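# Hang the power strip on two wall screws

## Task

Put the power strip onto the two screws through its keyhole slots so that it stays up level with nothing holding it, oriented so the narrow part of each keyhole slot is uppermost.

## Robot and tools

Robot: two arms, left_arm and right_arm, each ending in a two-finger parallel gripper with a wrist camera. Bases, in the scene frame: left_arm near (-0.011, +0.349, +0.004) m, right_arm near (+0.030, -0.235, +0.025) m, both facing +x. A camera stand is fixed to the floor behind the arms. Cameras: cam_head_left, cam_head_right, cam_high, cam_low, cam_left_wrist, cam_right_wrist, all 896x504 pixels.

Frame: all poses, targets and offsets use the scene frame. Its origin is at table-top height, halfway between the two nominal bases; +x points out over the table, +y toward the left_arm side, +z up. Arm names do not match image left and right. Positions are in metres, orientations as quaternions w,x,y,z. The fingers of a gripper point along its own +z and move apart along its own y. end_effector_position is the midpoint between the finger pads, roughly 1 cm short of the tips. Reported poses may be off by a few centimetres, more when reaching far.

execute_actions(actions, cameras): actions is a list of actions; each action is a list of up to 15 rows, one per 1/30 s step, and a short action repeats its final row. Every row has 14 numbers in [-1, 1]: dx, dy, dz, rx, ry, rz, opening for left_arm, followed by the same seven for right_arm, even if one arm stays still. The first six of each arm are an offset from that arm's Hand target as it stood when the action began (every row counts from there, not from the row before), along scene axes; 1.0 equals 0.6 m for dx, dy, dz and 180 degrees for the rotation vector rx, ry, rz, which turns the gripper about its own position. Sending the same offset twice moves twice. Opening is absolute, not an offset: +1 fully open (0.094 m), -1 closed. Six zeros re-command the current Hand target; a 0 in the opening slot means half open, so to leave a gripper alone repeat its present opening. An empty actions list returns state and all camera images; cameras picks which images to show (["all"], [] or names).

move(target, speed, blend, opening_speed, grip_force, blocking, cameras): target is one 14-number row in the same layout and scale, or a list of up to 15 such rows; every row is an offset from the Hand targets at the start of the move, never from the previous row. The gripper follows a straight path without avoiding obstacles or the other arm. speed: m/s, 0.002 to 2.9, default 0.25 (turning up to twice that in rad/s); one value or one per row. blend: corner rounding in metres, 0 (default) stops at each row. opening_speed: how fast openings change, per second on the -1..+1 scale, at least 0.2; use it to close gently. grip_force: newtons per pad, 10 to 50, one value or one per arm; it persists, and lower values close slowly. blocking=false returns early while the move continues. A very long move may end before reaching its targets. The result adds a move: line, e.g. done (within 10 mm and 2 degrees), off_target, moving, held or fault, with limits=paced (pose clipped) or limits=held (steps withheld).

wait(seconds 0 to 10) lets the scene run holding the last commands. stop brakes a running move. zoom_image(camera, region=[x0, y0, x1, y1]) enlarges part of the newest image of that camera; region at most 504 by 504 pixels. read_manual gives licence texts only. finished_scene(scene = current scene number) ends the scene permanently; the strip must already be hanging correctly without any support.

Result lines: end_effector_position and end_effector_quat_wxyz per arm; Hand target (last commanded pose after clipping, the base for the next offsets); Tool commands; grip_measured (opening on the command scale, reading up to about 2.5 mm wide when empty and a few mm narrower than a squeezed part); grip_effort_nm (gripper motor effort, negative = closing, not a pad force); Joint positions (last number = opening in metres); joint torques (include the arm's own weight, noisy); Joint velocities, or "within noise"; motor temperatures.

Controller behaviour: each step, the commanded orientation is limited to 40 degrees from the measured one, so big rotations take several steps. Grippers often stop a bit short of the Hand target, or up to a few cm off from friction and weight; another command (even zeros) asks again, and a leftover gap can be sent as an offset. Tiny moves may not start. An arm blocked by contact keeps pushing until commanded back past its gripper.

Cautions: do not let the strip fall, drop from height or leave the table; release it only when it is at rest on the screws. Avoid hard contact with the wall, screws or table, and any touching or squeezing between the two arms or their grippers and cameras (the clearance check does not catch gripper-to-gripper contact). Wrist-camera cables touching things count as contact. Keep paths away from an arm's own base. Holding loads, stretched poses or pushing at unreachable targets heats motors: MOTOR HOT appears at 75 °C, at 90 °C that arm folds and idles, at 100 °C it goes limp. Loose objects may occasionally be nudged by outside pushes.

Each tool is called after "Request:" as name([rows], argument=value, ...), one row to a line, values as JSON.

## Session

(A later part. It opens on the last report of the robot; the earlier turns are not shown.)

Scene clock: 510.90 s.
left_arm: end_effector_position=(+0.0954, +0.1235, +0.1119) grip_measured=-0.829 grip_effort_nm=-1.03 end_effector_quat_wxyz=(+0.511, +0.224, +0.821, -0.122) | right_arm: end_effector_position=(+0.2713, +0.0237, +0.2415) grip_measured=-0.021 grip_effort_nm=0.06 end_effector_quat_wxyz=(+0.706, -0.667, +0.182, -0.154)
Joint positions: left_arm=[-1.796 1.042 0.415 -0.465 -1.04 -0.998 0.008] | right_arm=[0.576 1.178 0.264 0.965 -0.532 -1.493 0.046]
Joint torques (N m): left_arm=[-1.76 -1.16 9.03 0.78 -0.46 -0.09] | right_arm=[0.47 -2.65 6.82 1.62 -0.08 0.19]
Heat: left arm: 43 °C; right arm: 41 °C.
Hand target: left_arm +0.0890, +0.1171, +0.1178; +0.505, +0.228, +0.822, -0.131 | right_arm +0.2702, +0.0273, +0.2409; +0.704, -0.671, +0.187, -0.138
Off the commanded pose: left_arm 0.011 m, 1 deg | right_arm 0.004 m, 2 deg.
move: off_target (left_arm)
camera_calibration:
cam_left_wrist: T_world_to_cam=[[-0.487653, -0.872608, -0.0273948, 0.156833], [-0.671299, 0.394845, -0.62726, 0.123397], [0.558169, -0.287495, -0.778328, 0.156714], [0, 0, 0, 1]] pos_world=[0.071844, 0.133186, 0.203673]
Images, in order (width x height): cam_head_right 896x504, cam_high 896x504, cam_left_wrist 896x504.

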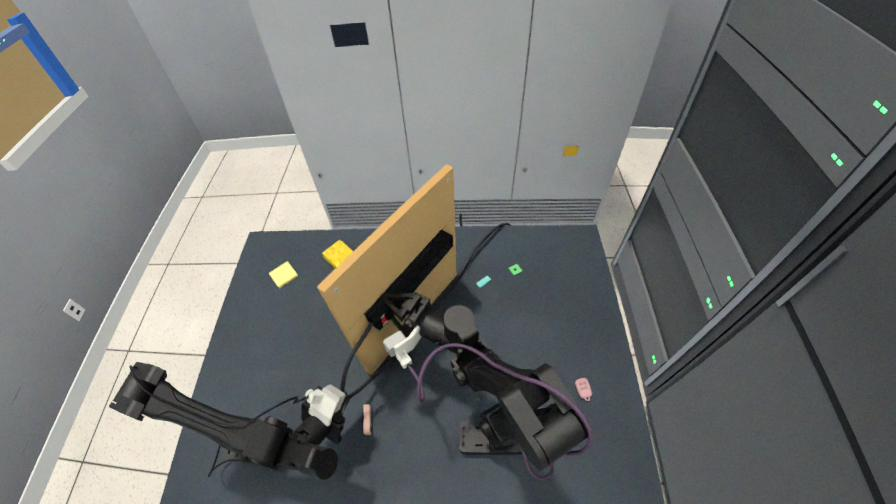

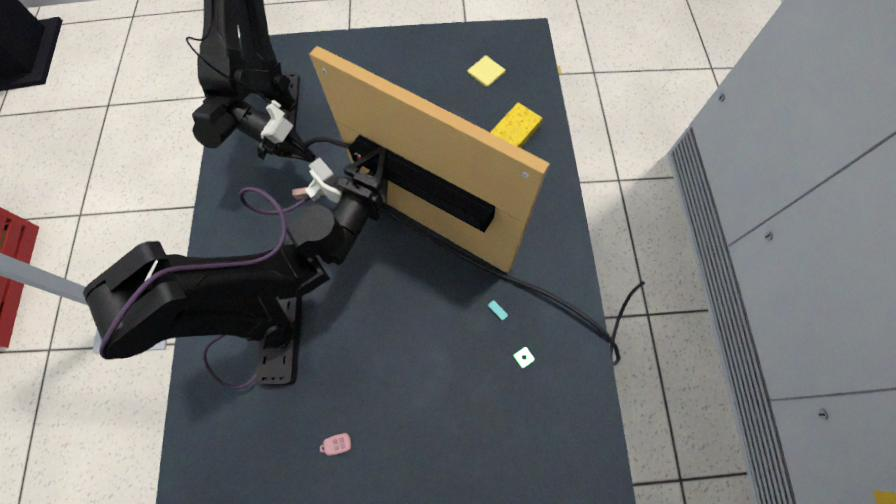

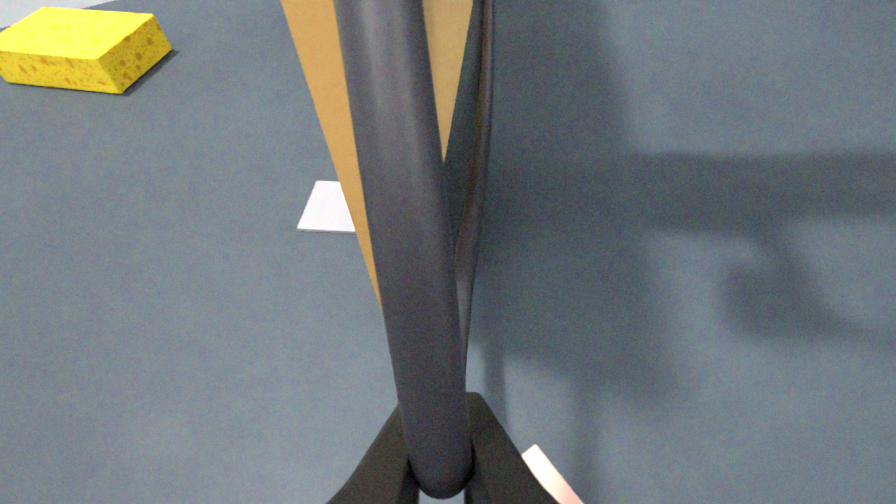

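Request:
move(target=[0, 0, 0, 0, 0, 0, 0.0, 0, 0, 0, 0, 0, 0, -0.02], opening_speed=0.7, cameras=["cam_left_wrist", "cam_head_right", "cam_high"])

Request:
zoom_image(camera="cam_head_right", region=[290, 270, 430, 400])

Request:
zoom_image(camera="cam_high", region=[450, 170, 510, 230])

Request:
zoom_image(camera="cam_high", region=[335, 115, 395, 175])

Scene clock: 513.23 s.
left_arm: end_effector_position=(+0.0905, +0.1237, +0.1072) grip_measured=-0.002 grip_effort_nm=0.12 end_effector_quat_wxyz=(+0.499, +0.238, +0.824, -0.120) | right_arm: end_effector_position=(+0.2712, +0.0237, +0.2414) grip_measured=-0.021 grip_effort_nm=0.04 end_effector_quat_wxyz=(+0.706, -0.667, +0.182, -0.154)
Joint positions: left_arm=[-1.809 1.042 0.415 -0.484 -1.016 -0.998 0.047] | right_arm=[0.576 1.178 0.264 0.965 -0.533 -1.493 0.046]
Joint torques (N m): left_arm=[-0.65 -1.11 9.1 0.92 -0.71 -0.07] | right_arm=[0.47 -2.58 6.98 1.64 -0.14 0.21]
Heat: left arm: 44 °C; right arm: 41 °C.
Hand target: left_arm +0.0890, +0.1171, +0.1179; +0.505, +0.228, +0.822, -0.131 | right_arm +0.2702, +0.0273, +0.2408; +0.704, -0.671, +0.186, -0.138
Off the commanded pose: left_arm 0.013 m, 2 deg | right_arm 0.004 m, 2 deg.
move: off_target (left_arm)
camera_calibration:
cam_left_wrist: T_world_to_cam=[[-0.508738, -0.860066, -0.0383701, 0.155968], [-0.672102, 0.424618, -0.606612, 0.111269], [0.538019, -0.282818, -0.794072, 0.158764], [0, 0, 0, 1]] pos_world=[0.0687133, 0.131797, 0.199552]
Images, in order (width x height): cam_head_right 896x504, cam_high 896x504, cam_left_wrist 896x504.

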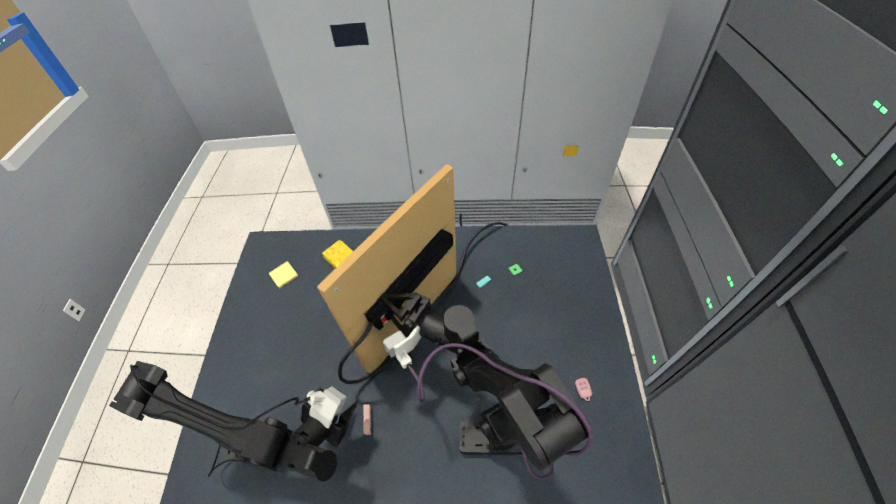

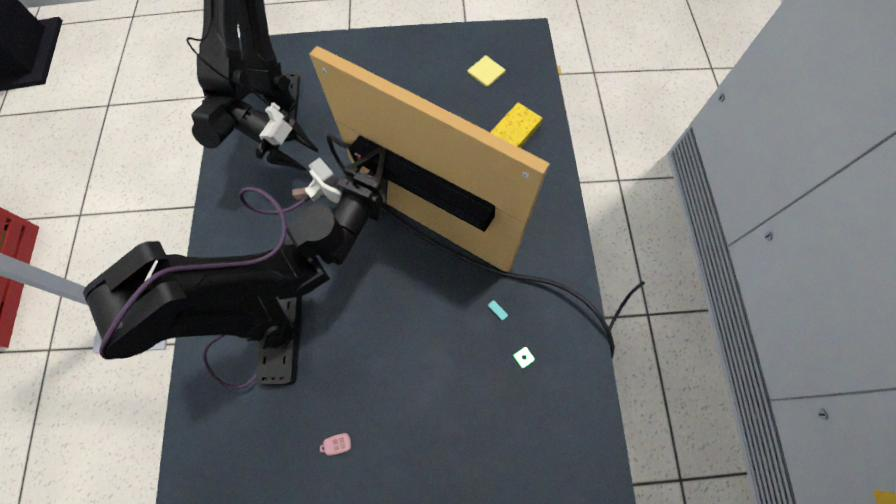

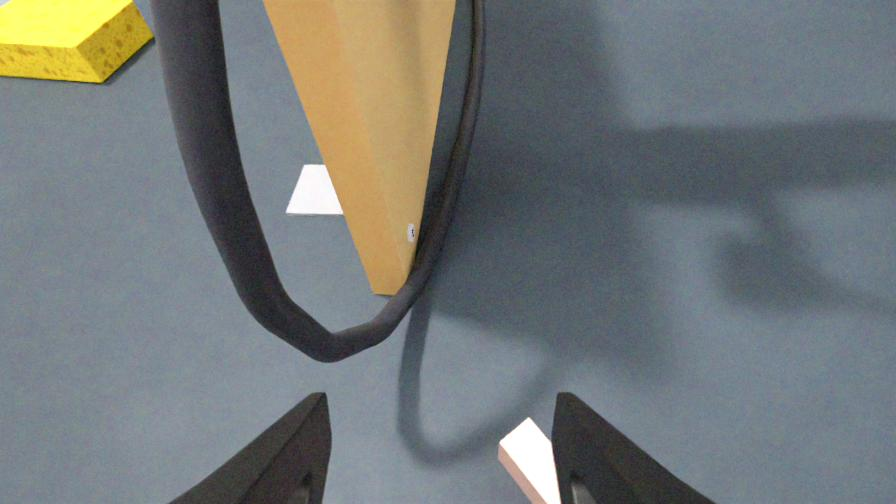

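Scaled by 3.600 from the camera's 896x504 image, which has a finer 1280x720 frame.

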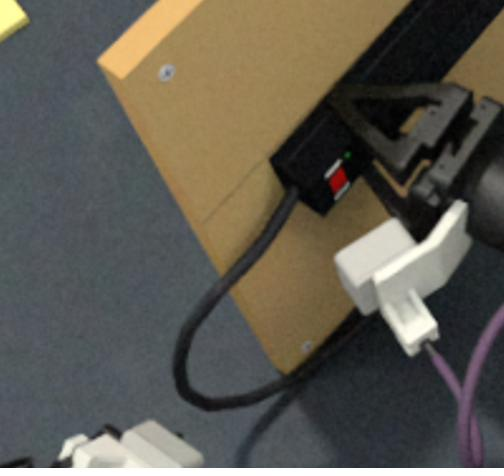

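Scaled by 8.400 from the camera's 896x504 image, which has a finer 1280x720 frame.

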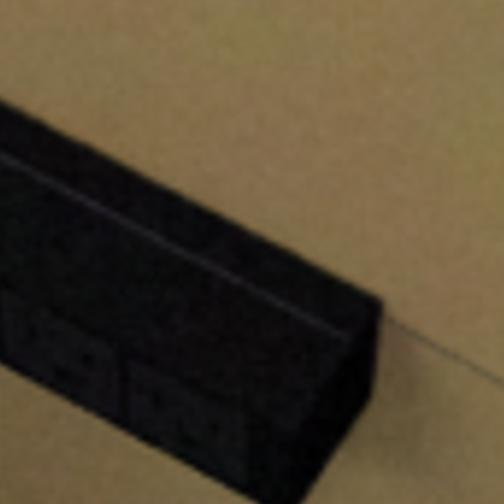

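Scaled by 8.400 from the camera's 896x504 image, which has a finer 1280x720 frame.

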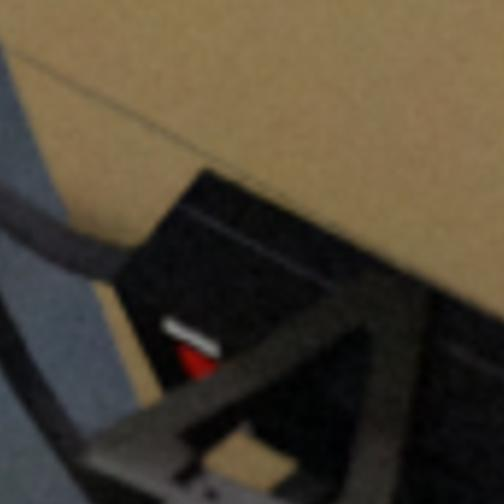

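Request:
execute_actions(actions=[], cameras=["cam_right_wrist", "cam_head_left"])

Request:
zoom_image(camera="cam_head_left", region=[310, 270, 450, 400])

Scene clock: 515.73 s.
left_arm: end_effector_position=(+0.0905, +0.1237, +0.1072) grip_measured=-0.002 grip_effort_nm=0.12 end_effector_quat_wxyz=(+0.499, +0.238, +0.824, -0.120) | right_arm: end_effector_position=(+0.2712, +0.0237, +0.2414) grip_measured=-0.021 grip_effort_nm=0.05 end_effector_quat_wxyz=(+0.706, -0.667, +0.182, -0.154)
Joint positions: left_arm=[-1.809 1.042 0.415 -0.484 -1.016 -0.998 0.047] | right_arm=[0.576 1.178 0.264 0.965 -0.533 -1.493 0.046]
Joint velocities: within noise
Joint torques (N m): left_arm=[-0.66 -1.11 9.1 0.91 -0.71 -0.08] | right_arm=[0.72 -2.63 6.91 1.63 -0.06 0.19]
Motor temperatures (°C): left_arm=[26 27 44 41 27 27 27] | right_arm=[28 27 41 37 26 26 25]
Heat: left arm: 44 °C; right arm: 41 °C.
Hand target: left_arm +0.0890, +0.1171, +0.1179; +0.505, +0.228, +0.822, -0.131 | right_arm +0.2702, +0.0273, +0.2408; +0.704, -0.671, +0.186, -0.138
Tool commands: left_gripper/opening=+0.0 right_gripper/opening=-0.02
Off the commanded pose: left_arm 0.013 m, 2 deg | right_arm 0.004 m, 2 deg.
camera_calibration:
cam_right_wrist: T_world_to_cam=[[0.0228295, -0.0338022, 0.999168, -0.241674], [0.617387, -0.785607, -0.0406837, -0.102821], [0.786328, 0.617802, 0.00293399, -0.138575], [0, 0, 0, 1]] pos_world=[0.177963, -0.00333365, 0.237697]
Images, in order (width x height): cam_head_left 896x504, cam_right_wrist 896x504.

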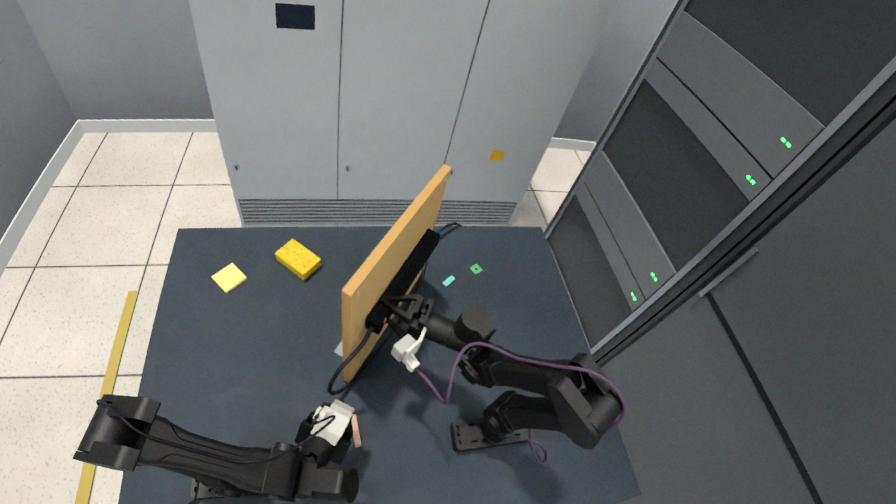

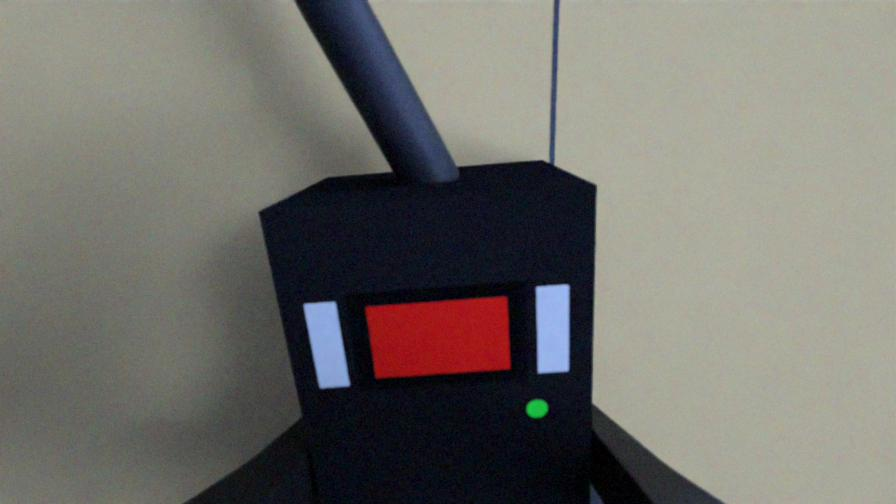

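Scaled by 3.600 from the camera's 896x504 image, which has a finer 1280x720 frame.

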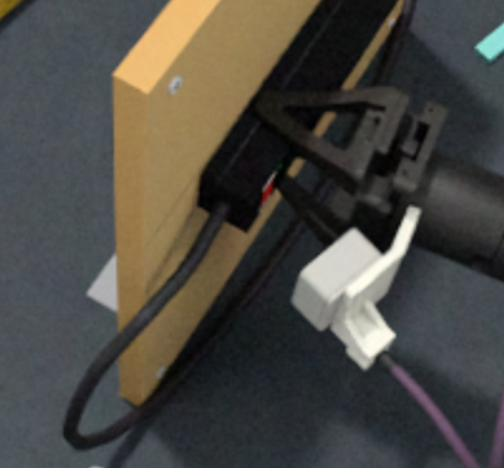

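Request:
move([
  [0.0367, 0.0343, -0.024, 0, 0, 0, -0.15, 0, 0, 0, 0, 0, 0, -0.02],
  [0.1033, -0.0042, -0.0632, 0, 0, 0, -0.15, 0, 0, 0, 0, 0, 0, -0.02],
], speed=0.07, blend=[0.008, 0], cameras=["cam_left_wrist"])

Scene clock: 530.30 s.
left_arm: end_effector_position=(+0.1485, +0.1148, +0.0785) grip_measured=-0.148 grip_effort_nm=-0.11 end_effector_quat_wxyz=(+0.499, +0.231, +0.825, -0.129) | right_arm: end_effector_position=(+0.2712, +0.0237, +0.2414) grip_measured=-0.021 grip_effort_nm=0.04 end_effector_quat_wxyz=(+0.706, -0.667, +0.182, -0.153)
Joint positions: left_arm=[-1.425 1.094 0.225 0.158 -0.771 -0.522 0.04] | right_arm=[0.576 1.178 0.264 0.965 -0.533 -1.492 0.046]
Joint torques (N m): left_arm=[0.65 -1.5 5.68 1.83 -0.37 0.19] | right_arm=[0.36 -2.56 6.82 1.61 -0.14 0.18]
Heat: left arm: 45 °C; right arm: 41 °C.
Hand target: left_arm +0.1509, +0.1145, +0.0799; +0.505, +0.229, +0.822, -0.131 | right_arm +0.2702, +0.0273, +0.2408; +0.704, -0.671, +0.187, -0.138
Off the commanded pose: left_arm 0.003 m, 1 deg | right_arm 0.004 m, 2 deg.
move: done
camera_calibration:
cam_left_wrist: T_world_to_cam=[[-0.506441, -0.862129, -0.0158706, 0.174904], [-0.677811, 0.409409, -0.610702, 0.139523], [0.533001, -0.298527, -0.791701, 0.104571], [0, 0, 0, 1]] pos_world=[0.127412, 0.124885, 0.170772]
Images, in order (width x height): cam_left_wrist 896x504.

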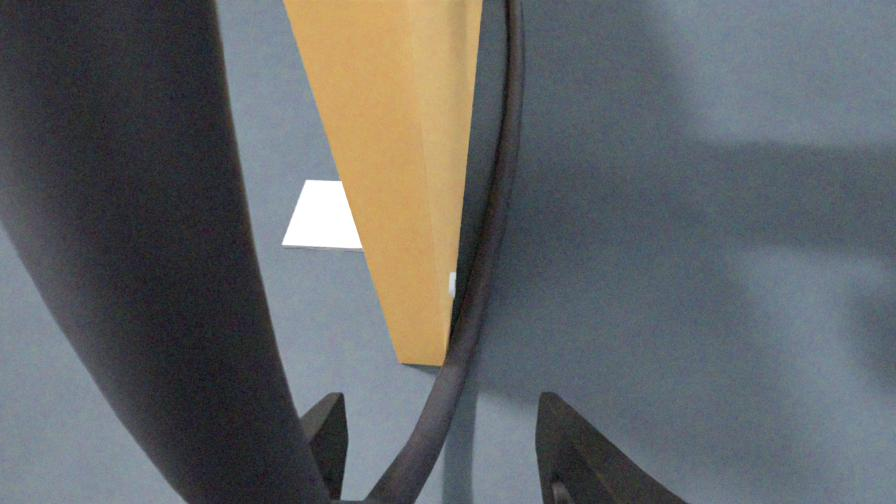

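Request:
move(target=[0.016, 0.0108, -0.0498, 0, 0, 0, -0.15, 0, 0, 0, 0, 0, 0, -0.02], speed=0.06, cameras=["cam_left_wrist"])

Scene clock: 533.13 s.
left_arm: end_effector_position=(+0.1604, +0.1178, +0.0553) grip_measured=-0.148 grip_effort_nm=-0.11 end_effector_quat_wxyz=(+0.509, +0.221, +0.820, -0.137) | right_arm: end_effector_position=(+0.2712, +0.0237, +0.2414) grip_measured=-0.020 grip_effort_nm=0.02 end_effector_quat_wxyz=(+0.705, -0.668, +0.180, -0.156)
Joint positions: left_arm=[-1.358 1.261 0.127 0.495 -0.732 -0.461 0.04] | right_arm=[0.576 1.178 0.264 0.965 -0.533 -1.5 0.046]
Joint torques (N m): left_arm=[0.77 -1.57 4.36 1.65 -0.2 0.17] | right_arm=[0.49 -2.74 6.8 1.65 -0.11 0.25]
Heat: left arm: 45 °C; right arm: 41 °C.
Hand target: left_arm +0.1605, +0.1209, +0.0501; +0.505, +0.228, +0.822, -0.131 | right_arm +0.2702, +0.0273, +0.2408; +0.704, -0.671, +0.187, -0.138
Off the commanded pose: left_arm 0.006 m, 1 deg | right_arm 0.004 m, 2 deg.
move: done
camera_calibration:
cam_left_wrist: T_world_to_cam=[[-0.498623, -0.866818, 0.000866909, 0.181518], [-0.671834, 0.385829, -0.632278, 0.135279], [0.547736, -0.315851, -0.774741, 0.0795384], [0, 0, 0, 1]] pos_world=[0.137828, 0.130271, 0.146998]
Images, in order (width x height): cam_left_wrist 896x504.

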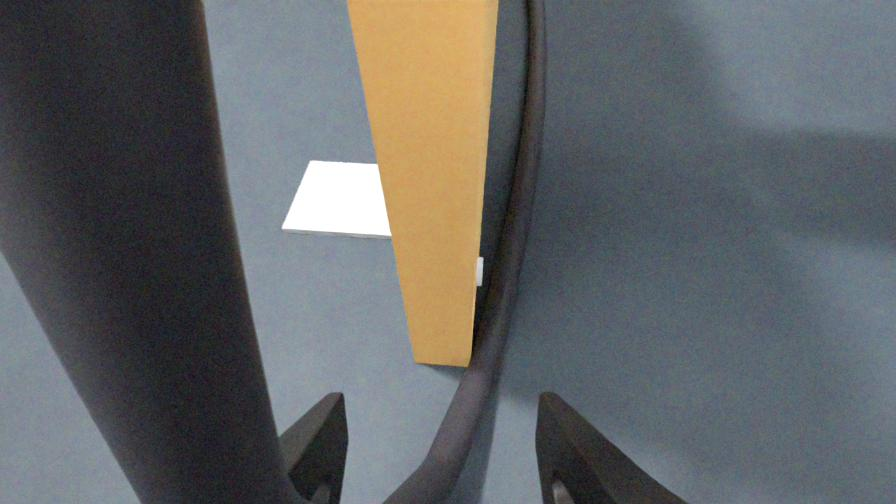

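Request:
move(target=[0.01, 0.0022, -0.0485, 0.0222, 0.0385, 0, -0.15, 0, 0, 0, 0, 0, 0, -0.02], speed=0.06, cameras=["cam_left_wrist"])

Scene clock: 536.83 s.
left_arm: end_effector_position=(+0.1645, +0.1260, +0.0208) grip_measured=-0.148 grip_effort_nm=-0.11 end_effector_quat_wxyz=(+0.452, +0.238, +0.852, -0.117) | right_arm: end_effector_position=(+0.2711, +0.0238, +0.2412) grip_measured=-0.020 grip_effort_nm=0.00 end_effector_quat_wxyz=(+0.705, -0.668, +0.178, -0.157)
Joint positions: left_arm=[-1.26 1.361 0.136 0.475 -0.593 -0.461 0.04] | right_arm=[0.576 1.178 0.264 0.964 -0.534 -1.505 0.046]
Joint torques (N m): left_arm=[0.84 -1.74 6.76 1.29 -0.15 0.01] | right_arm=[0.59 -2.58 6.87 1.65 -0.1 0.32]
Heat: left arm: 44 °C; right arm: 41 °C.
Hand target: left_arm +0.1666, +0.1222, +0.0211; +0.447, +0.237, +0.855, -0.116 | right_arm +0.2701, +0.0273, +0.2408; +0.704, -0.671, +0.186, -0.138
Off the commanded pose: left_arm 0.004 m, 1 deg | right_arm 0.004 m, 2 deg.
move: done
camera_calibration:
cam_left_wrist: T_world_to_cam=[[-0.507439, -0.861557, -0.0150187, 0.191849], [-0.733362, 0.440955, -0.517435, 0.113764], [0.452422, -0.251552, -0.855591, 0.0623841], [0, 0, 0, 1]] pos_world=[0.152558, 0.130817, 0.115122]
Images, in order (width x height): cam_left_wrist 896x504.

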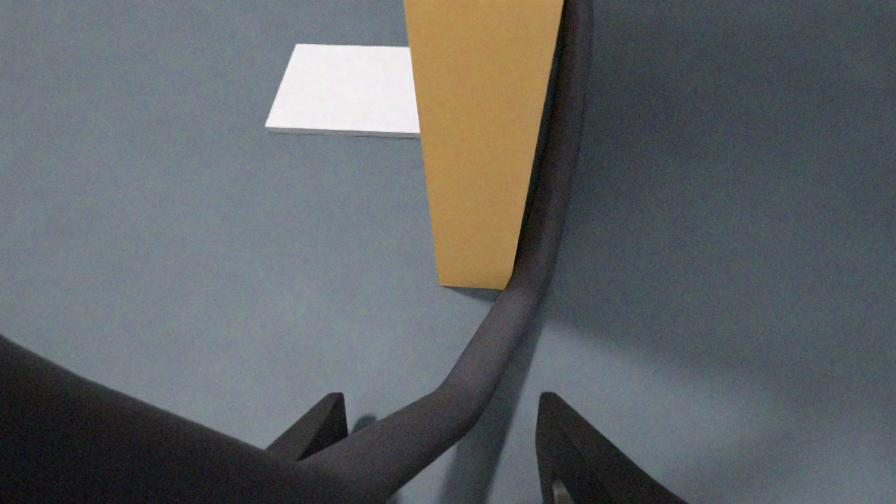

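Request:
move(target=[0.015, 0.0063, 0.0, 0, 0, -0.1389, -0.15, 0, 0, 0, 0, 0, 0, -0.02], speed=0.06, cameras=["cam_left_wrist"])

Scene clock: 545.40 s.
left_arm: end_effector_position=(+0.1763, +0.1251, +0.0222) grip_measured=-0.148 grip_effort_nm=-0.11 end_effector_quat_wxyz=(+0.413, +0.412, +0.784, -0.210) | right_arm: end_effector_position=(+0.2711, +0.0238, +0.2412) grip_measured=-0.020 grip_effort_nm=0.00 end_effector_quat_wxyz=(+0.705, -0.668, +0.180, -0.155)
Joint positions: left_arm=[-0.789 1.306 0.068 0.626 0.128 0.103 0.04] | right_arm=[0.576 1.178 0.264 0.964 -0.534 -1.499 0.046]
Joint torques (N m): left_arm=[0.58 -2.26 4.85 1.65 0.1 0.18] | right_arm=[0.38 -2.69 6.97 1.64 -0.09 0.23]
Heat: left arm: 44 °C; right arm: 41 °C.
Hand target: left_arm +0.1755, +0.1261, +0.0209; +0.411, +0.417, +0.783, -0.210 | right_arm +0.2702, +0.0273, +0.2408; +0.704, -0.671, +0.187, -0.138
Off the commanded pose: left_arm 0.002 m, 1 deg | right_arm 0.004 m, 2 deg.
move: done
camera_calibration:
cam_left_wrist: T_world_to_cam=[[-0.817954, -0.575183, -0.0107553, 0.215945], [-0.489538, 0.705737, -0.512141, 0.0472955], [0.302165, -0.413643, -0.858834, 0.104885], [0, 0, 0, 1]] pos_world=[0.168093, 0.134214, 0.116623]
Images, in order (width x height): cam_left_wrist 896x504.

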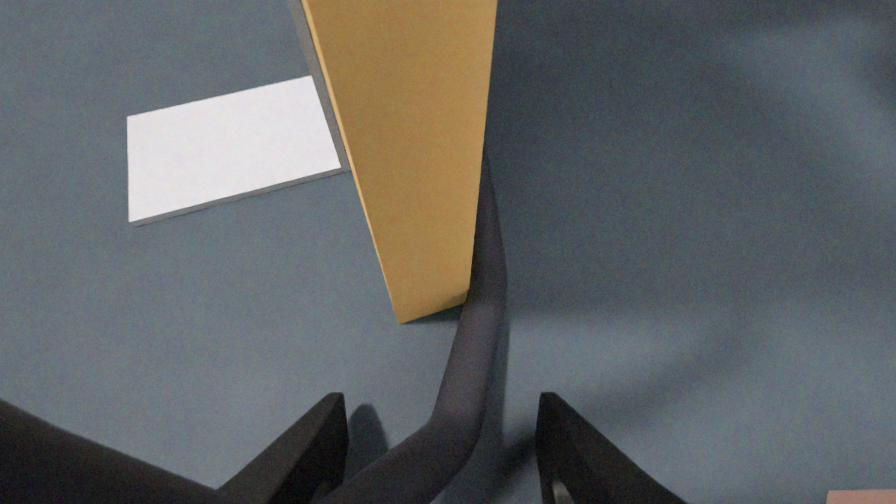

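Request:
move(target=[0.0037, -0.0052, -0.015, 0, 0, 0, -0.15, 0, 0, 0, 0, 0, 0, -0.02], speed=0.03, cameras=["cam_left_wrist"])

Scene clock: 547.73 s.
left_arm: end_effector_position=(+0.1815, +0.1191, +0.0206) grip_measured=-0.148 grip_effort_nm=-0.11 end_effector_quat_wxyz=(+0.424, +0.411, +0.778, -0.215) | right_arm: end_effector_position=(+0.2711, +0.0238, +0.2412) grip_measured=-0.020 grip_effort_nm=0.00 end_effector_quat_wxyz=(+0.705, -0.668, +0.180, -0.155)
Joint positions: left_arm=[-0.789 1.41 0.068 0.757 0.13 0.103 0.04] | right_arm=[0.576 1.178 0.264 0.964 -0.534 -1.498 0.046]
Joint torques (N m): left_arm=[0.23 -1.7 3.97 1.56 0.06 0.13] | right_arm=[0.54 -2.67 7.01 1.64 -0.1 0.24]
Heat: left arm: 43 °C; right arm: 41 °C.
Hand target: left_arm +0.1778, +0.1230, +0.0120; +0.411, +0.417, +0.783, -0.210 | right_arm +0.2702, +0.0273, +0.2408; +0.704, -0.671, +0.187, -0.138
Off the commanded pose: left_arm 0.010 m, 2 deg | right_arm 0.004 m, 2 deg.
move: done
camera_calibration:
cam_left_wrist: T_world_to_cam=[[-0.819118, -0.573457, -0.0139171, 0.216742], [-0.478238, 0.696103, -0.535471, 0.0527658], [0.316757, -0.431958, -0.844439, 0.0987176], [0, 0, 0, 1]] pos_world=[0.171502, 0.130204, 0.114632]
Images, in order (width x height): cam_left_wrist 896x504.

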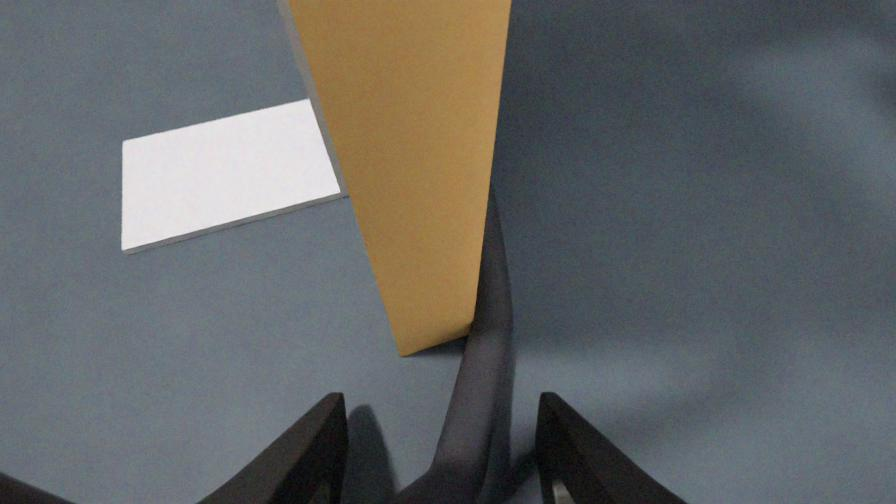

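Request:
move(target=[0.0, 0.0, -0.009, 0, 0, 0, -0.15, 0, 0, 0, 0, 0, 0, -0.02], speed=0.02, cameras=["cam_left_wrist"])

Scene clock: 550.03 s.
left_arm: end_effector_position=(+0.1839, +0.1166, +0.0204) grip_measured=-0.148 grip_effort_nm=-0.11 end_effector_quat_wxyz=(+0.433, +0.409, +0.773, -0.218) | right_arm: end_effector_position=(+0.2711, +0.0238, +0.2412) grip_measured=-0.020 grip_effort_nm=0.00 end_effector_quat_wxyz=(+0.705, -0.668, +0.181, -0.155)
Joint positions: left_arm=[-0.789 1.467 0.062 0.841 0.13 0.103 0.04] | right_arm=[0.576 1.178 0.264 0.964 -0.534 -1.497 0.046]
Joint torques (N m): left_arm=[0.24 -1.66 3.34 1.44 0.06 0.14] | right_arm=[0.44 -2.59 6.97 1.64 -0.14 0.2]
Heat: left arm: 43 °C; right arm: 41 °C.
Hand target: left_arm +0.1777, +0.1230, +0.0065; +0.411, +0.417, +0.783, -0.210 | right_arm +0.2702, +0.0273, +0.2408; +0.704, -0.671, +0.187, -0.138
Off the commanded pose: left_arm 0.016 m, 3 deg | right_arm 0.004 m, 2 deg.
move: off_target (left_arm)
camera_calibration:
cam_left_wrist: T_world_to_cam=[[-0.818908, -0.573664, -0.0173185, 0.217304], [-0.470108, 0.68778, -0.553133, 0.0554433], [0.329224, -0.444824, -0.832913, 0.0956973], [0, 0, 0, 1]] pos_world=[0.17251, 0.129095, 0.114138]
Images, in order (width x height): cam_left_wrist 896x504.

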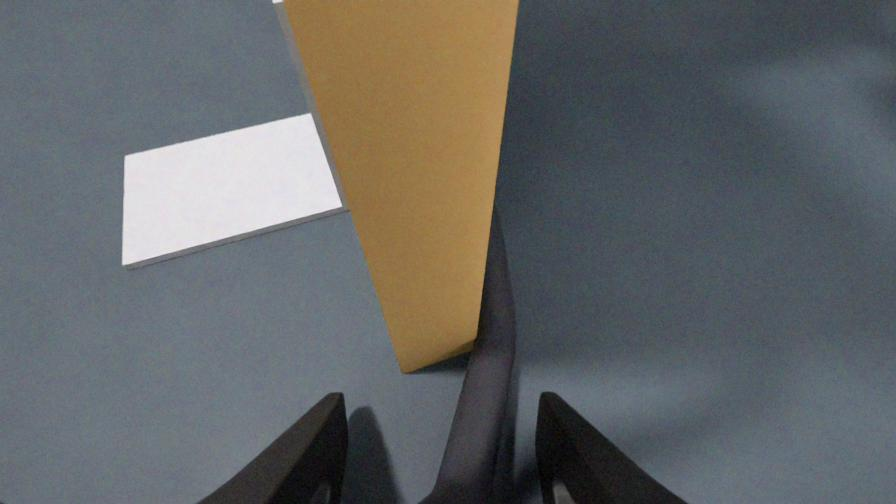

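Request:
move(target=[0, 0, 0, 0, 0, 0, -0.9, 0, 0, 0, 0, 0, 0, -0.02], opening_speed=0.6, cameras=["cam_left_wrist", "cam_head_right"])

Request:
zoom_image(camera="cam_head_right", region=[290, 270, 430, 400])

Scene clock: 553.20 s.
left_arm: end_effector_position=(+0.1764, +0.1117, +0.0203) grip_measured=-0.832 grip_effort_nm=-1.00 end_effector_quat_wxyz=(+0.424, +0.422, +0.766, -0.236) | right_arm: end_effector_position=(+0.2711, +0.0238, +0.2412) grip_measured=-0.020 grip_effort_nm=0.00 end_effector_quat_wxyz=(+0.705, -0.668, +0.181, -0.155)
Joint positions: left_arm=[-0.789 1.467 0.062 0.837 0.18 0.111 0.008] | right_arm=[0.576 1.178 0.264 0.964 -0.534 -1.497 0.046]
Joint torques (N m): left_arm=[0.2 -1.78 3.33 1.46 -0.51 0.08] | right_arm=[0.44 -2.66 7.05 1.67 -0.12 0.2]
Heat: left arm: 43 °C; right arm: 41 °C.
Hand target: left_arm +0.1778, +0.1230, +0.0066; +0.411, +0.417, +0.783, -0.210 | right_arm +0.2702, +0.0273, +0.2408; +0.704, -0.671, +0.187, -0.138
Off the commanded pose: left_arm 0.018 m, 4 deg | right_arm 0.004 m, 2 deg.
move: off_target (left_arm)
camera_calibration:
cam_left_wrist: T_world_to_cam=[[-0.844184, -0.536044, 0.00313171, 0.208283], [-0.447709, 0.701834, -0.554064, 0.0497842], [0.294805, -0.469134, -0.832468, 0.104657], [0, 0, 0, 1]] pos_world=[0.167265, 0.125807, 0.114055]
Images, in order (width x height): cam_head_right 896x504, cam_left_wrist 896x504.

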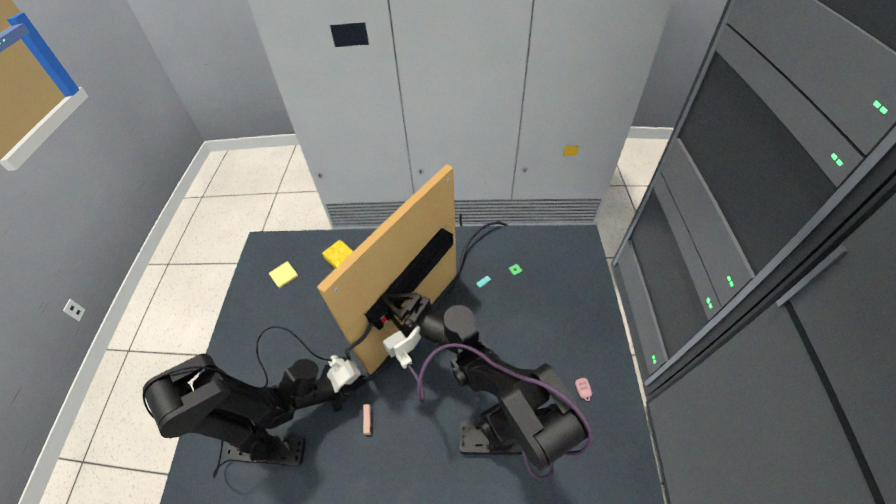

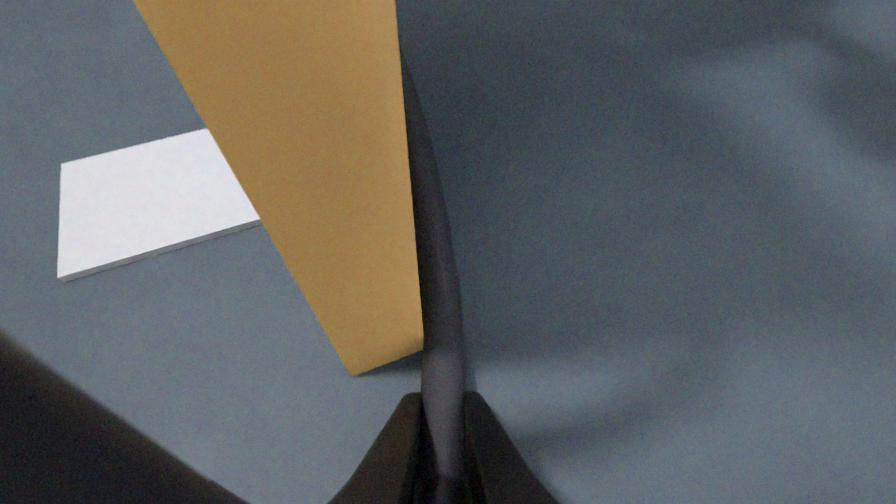

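Scaled by 3.600 from the camera's 896x504 image, which has a finer 1280x720 frame.

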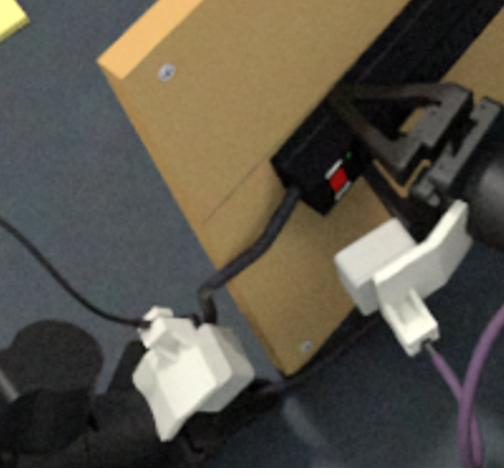

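Request:
move(target=[-0.073, -0.0177, 0.114, 0, 0, 0, -0.9, 0, 0, 0, 0, 0, 0, -0.02], speed=0.07, cameras=["cam_left_wrist", "cam_head_right"])

Request:
zoom_image(camera="cam_head_right", region=[290, 270, 430, 400])

Scene clock: 558.10 s.
left_arm: end_effector_position=(+0.1294, +0.1339, +0.0432) grip_measured=-0.833 grip_effort_nm=-1.03 end_effector_quat_wxyz=(+0.380, +0.423, +0.803, -0.177) | right_arm: end_effector_position=(+0.2712, +0.0237, +0.2413) grip_measured=-0.020 grip_effort_nm=0.00 end_effector_quat_wxyz=(+0.706, -0.667, +0.182, -0.154)
Joint positions: left_arm=[-1.072 0.825 0.131 -0.017 -0.122 -0.056 0.008] | right_arm=[0.576 1.178 0.264 0.965 -0.533 -1.493 0.046]
Joint torques (N m): left_arm=[-1.16 -1.81 11.64 1.85 0.1 0] | right_arm=[0.57 -2.62 6.93 1.7 -0.16 0.15]
Heat: left arm: 43 °C; right arm: 41 °C.
Hand target: left_arm +0.1340, +0.1124, +0.0749; +0.411, +0.417, +0.783, -0.210 | right_arm +0.2702, +0.0273, +0.2408; +0.704, -0.671, +0.187, -0.138
Off the commanded pose: left_arm 0.039 m, 6 deg | right_arm 0.004 m, 2 deg.
move: off_target (left_arm)
camera_calibration:
cam_left_wrist: T_world_to_cam=[[-0.811527, -0.583159, -0.0367339, 0.184106], [-0.515571, 0.744219, -0.424646, 0.0233406], [0.274975, -0.325673, -0.904614, 0.134412], [0, 0, 0, 1]] pos_world=[0.124481, 0.133767, 0.138265]
Images, in order (width x height): cam_head_right 896x504, cam_left_wrist 896x504.

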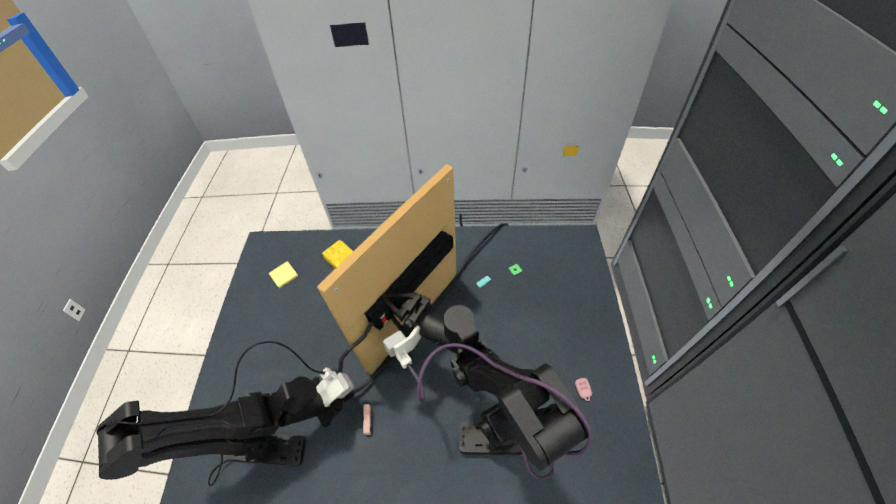

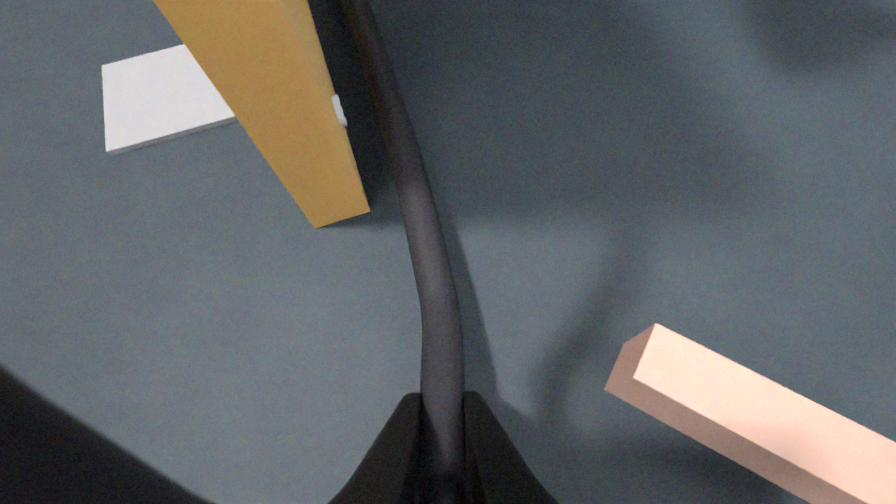

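Scaled by 3.600 from the camera's 896x504 image, which has a finer 1280x720 frame.

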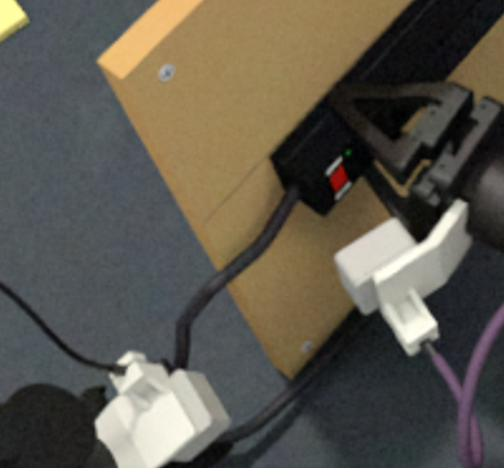

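Request:
move(target=[0, 0, 0, 0, 0, 0, -0.35, 0, 0, 0, 0, 0, 0, -0.02], opening_speed=0.6, cameras=["cam_left_wrist", "cam_head_right", "cam_high"])

Request:
zoom_image(camera="cam_head_right", region=[290, 270, 430, 400])

Request:
zoom_image(camera="cam_high", region=[450, 170, 510, 230])

Scene clock: 561.17 s.
left_arm: end_effector_position=(+0.1280, +0.1298, +0.0494) grip_measured=-0.352 grip_effort_nm=0.12 end_effector_quat_wxyz=(+0.383, +0.425, +0.799, -0.185) | right_arm: end_effector_position=(+0.2712, +0.0237, +0.2413) grip_measured=-0.020 grip_effort_nm=0.00 end_effector_quat_wxyz=(+0.706, -0.667, +0.182, -0.154)
Joint positions: left_arm=[-1.078 0.813 0.145 -0.029 -0.114 -0.056 0.03] | right_arm=[0.576 1.178 0.264 0.965 -0.533 -1.493 0.046]
Joint torques (N m): left_arm=[-0.75 -1.21 10.65 1.95 -0.04 -0.02] | right_arm=[0.36 -2.7 6.9 1.69 -0.1 0.2]
Heat: left arm: 44 °C; right arm: 41 °C.
Hand target: left_arm +0.1340, +0.1123, +0.0750; +0.411, +0.417, +0.783, -0.210 | right_arm +0.2702, +0.0273, +0.2408; +0.704, -0.671, +0.187, -0.138
Off the commanded pose: left_arm 0.031 m, 5 deg | right_arm 0.004 m, 2 deg.
move: off_target (left_arm)
camera_calibration:
cam_left_wrist: T_world_to_cam=[[-0.818901, -0.573177, -0.0294714, 0.180137], [-0.505261, 0.744323, -0.436687, 0.0275525], [0.272235, -0.342713, -0.899131, 0.141286], [0, 0, 0, 1]] pos_world=[0.122973, 0.131163, 0.144376]
Images, in order (width x height): cam_head_right 896x504, cam_high 896x504, cam_left_wrist 896x504.

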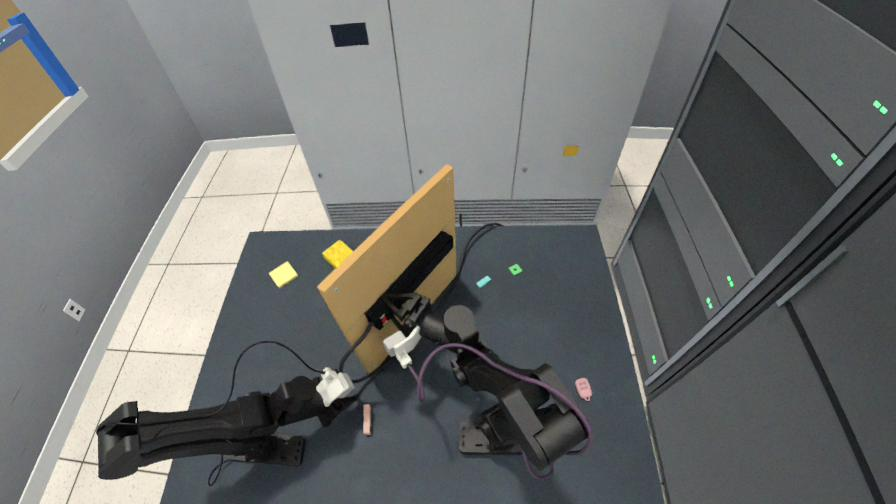

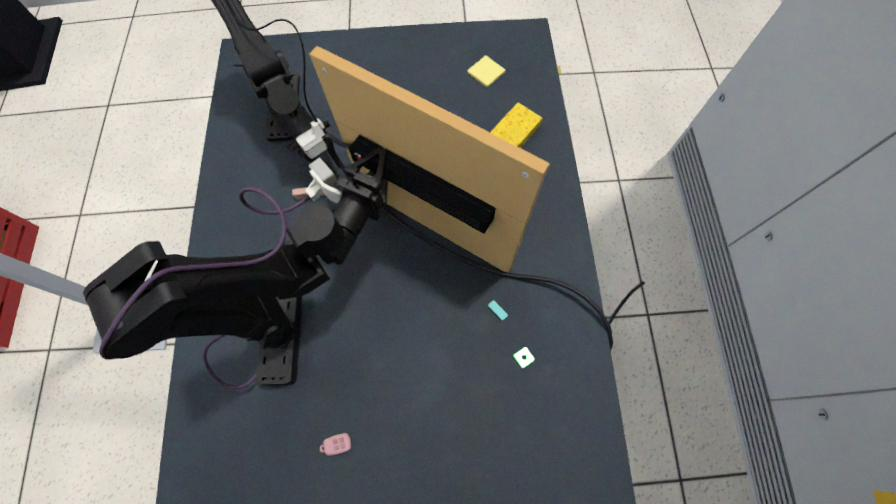

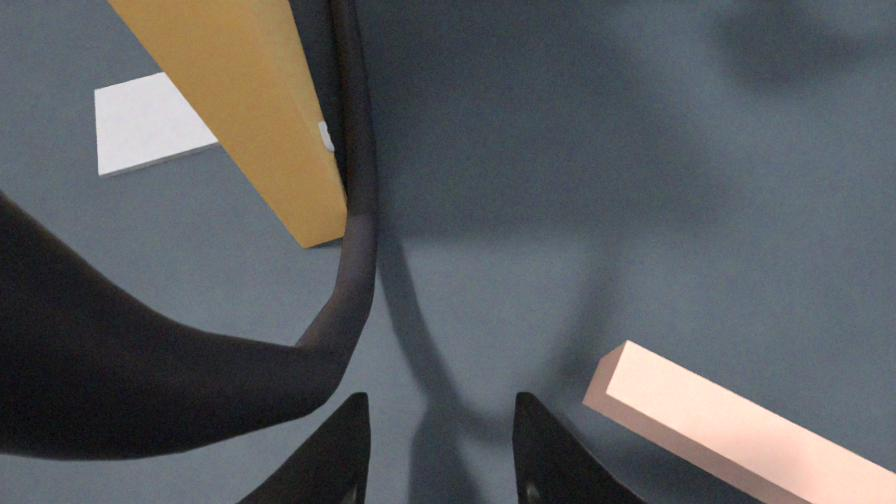

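Scaled by 3.600 from the camera's 896x504 image, which has a finer 1280x720 frame.

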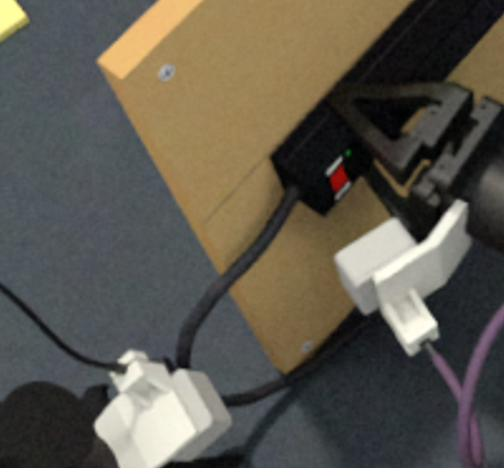

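Scaled by 8.400 from the camera's 896x504 image, which has a finer 1280x720 frame.

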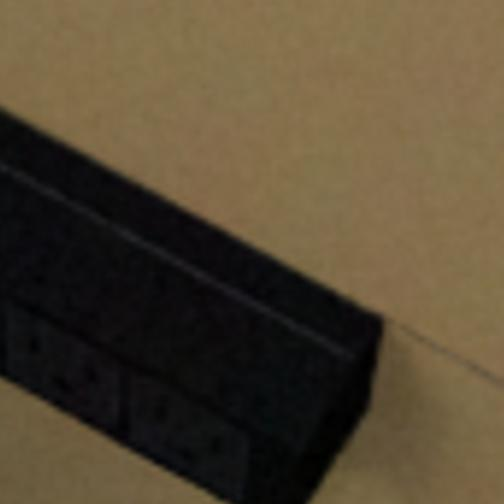

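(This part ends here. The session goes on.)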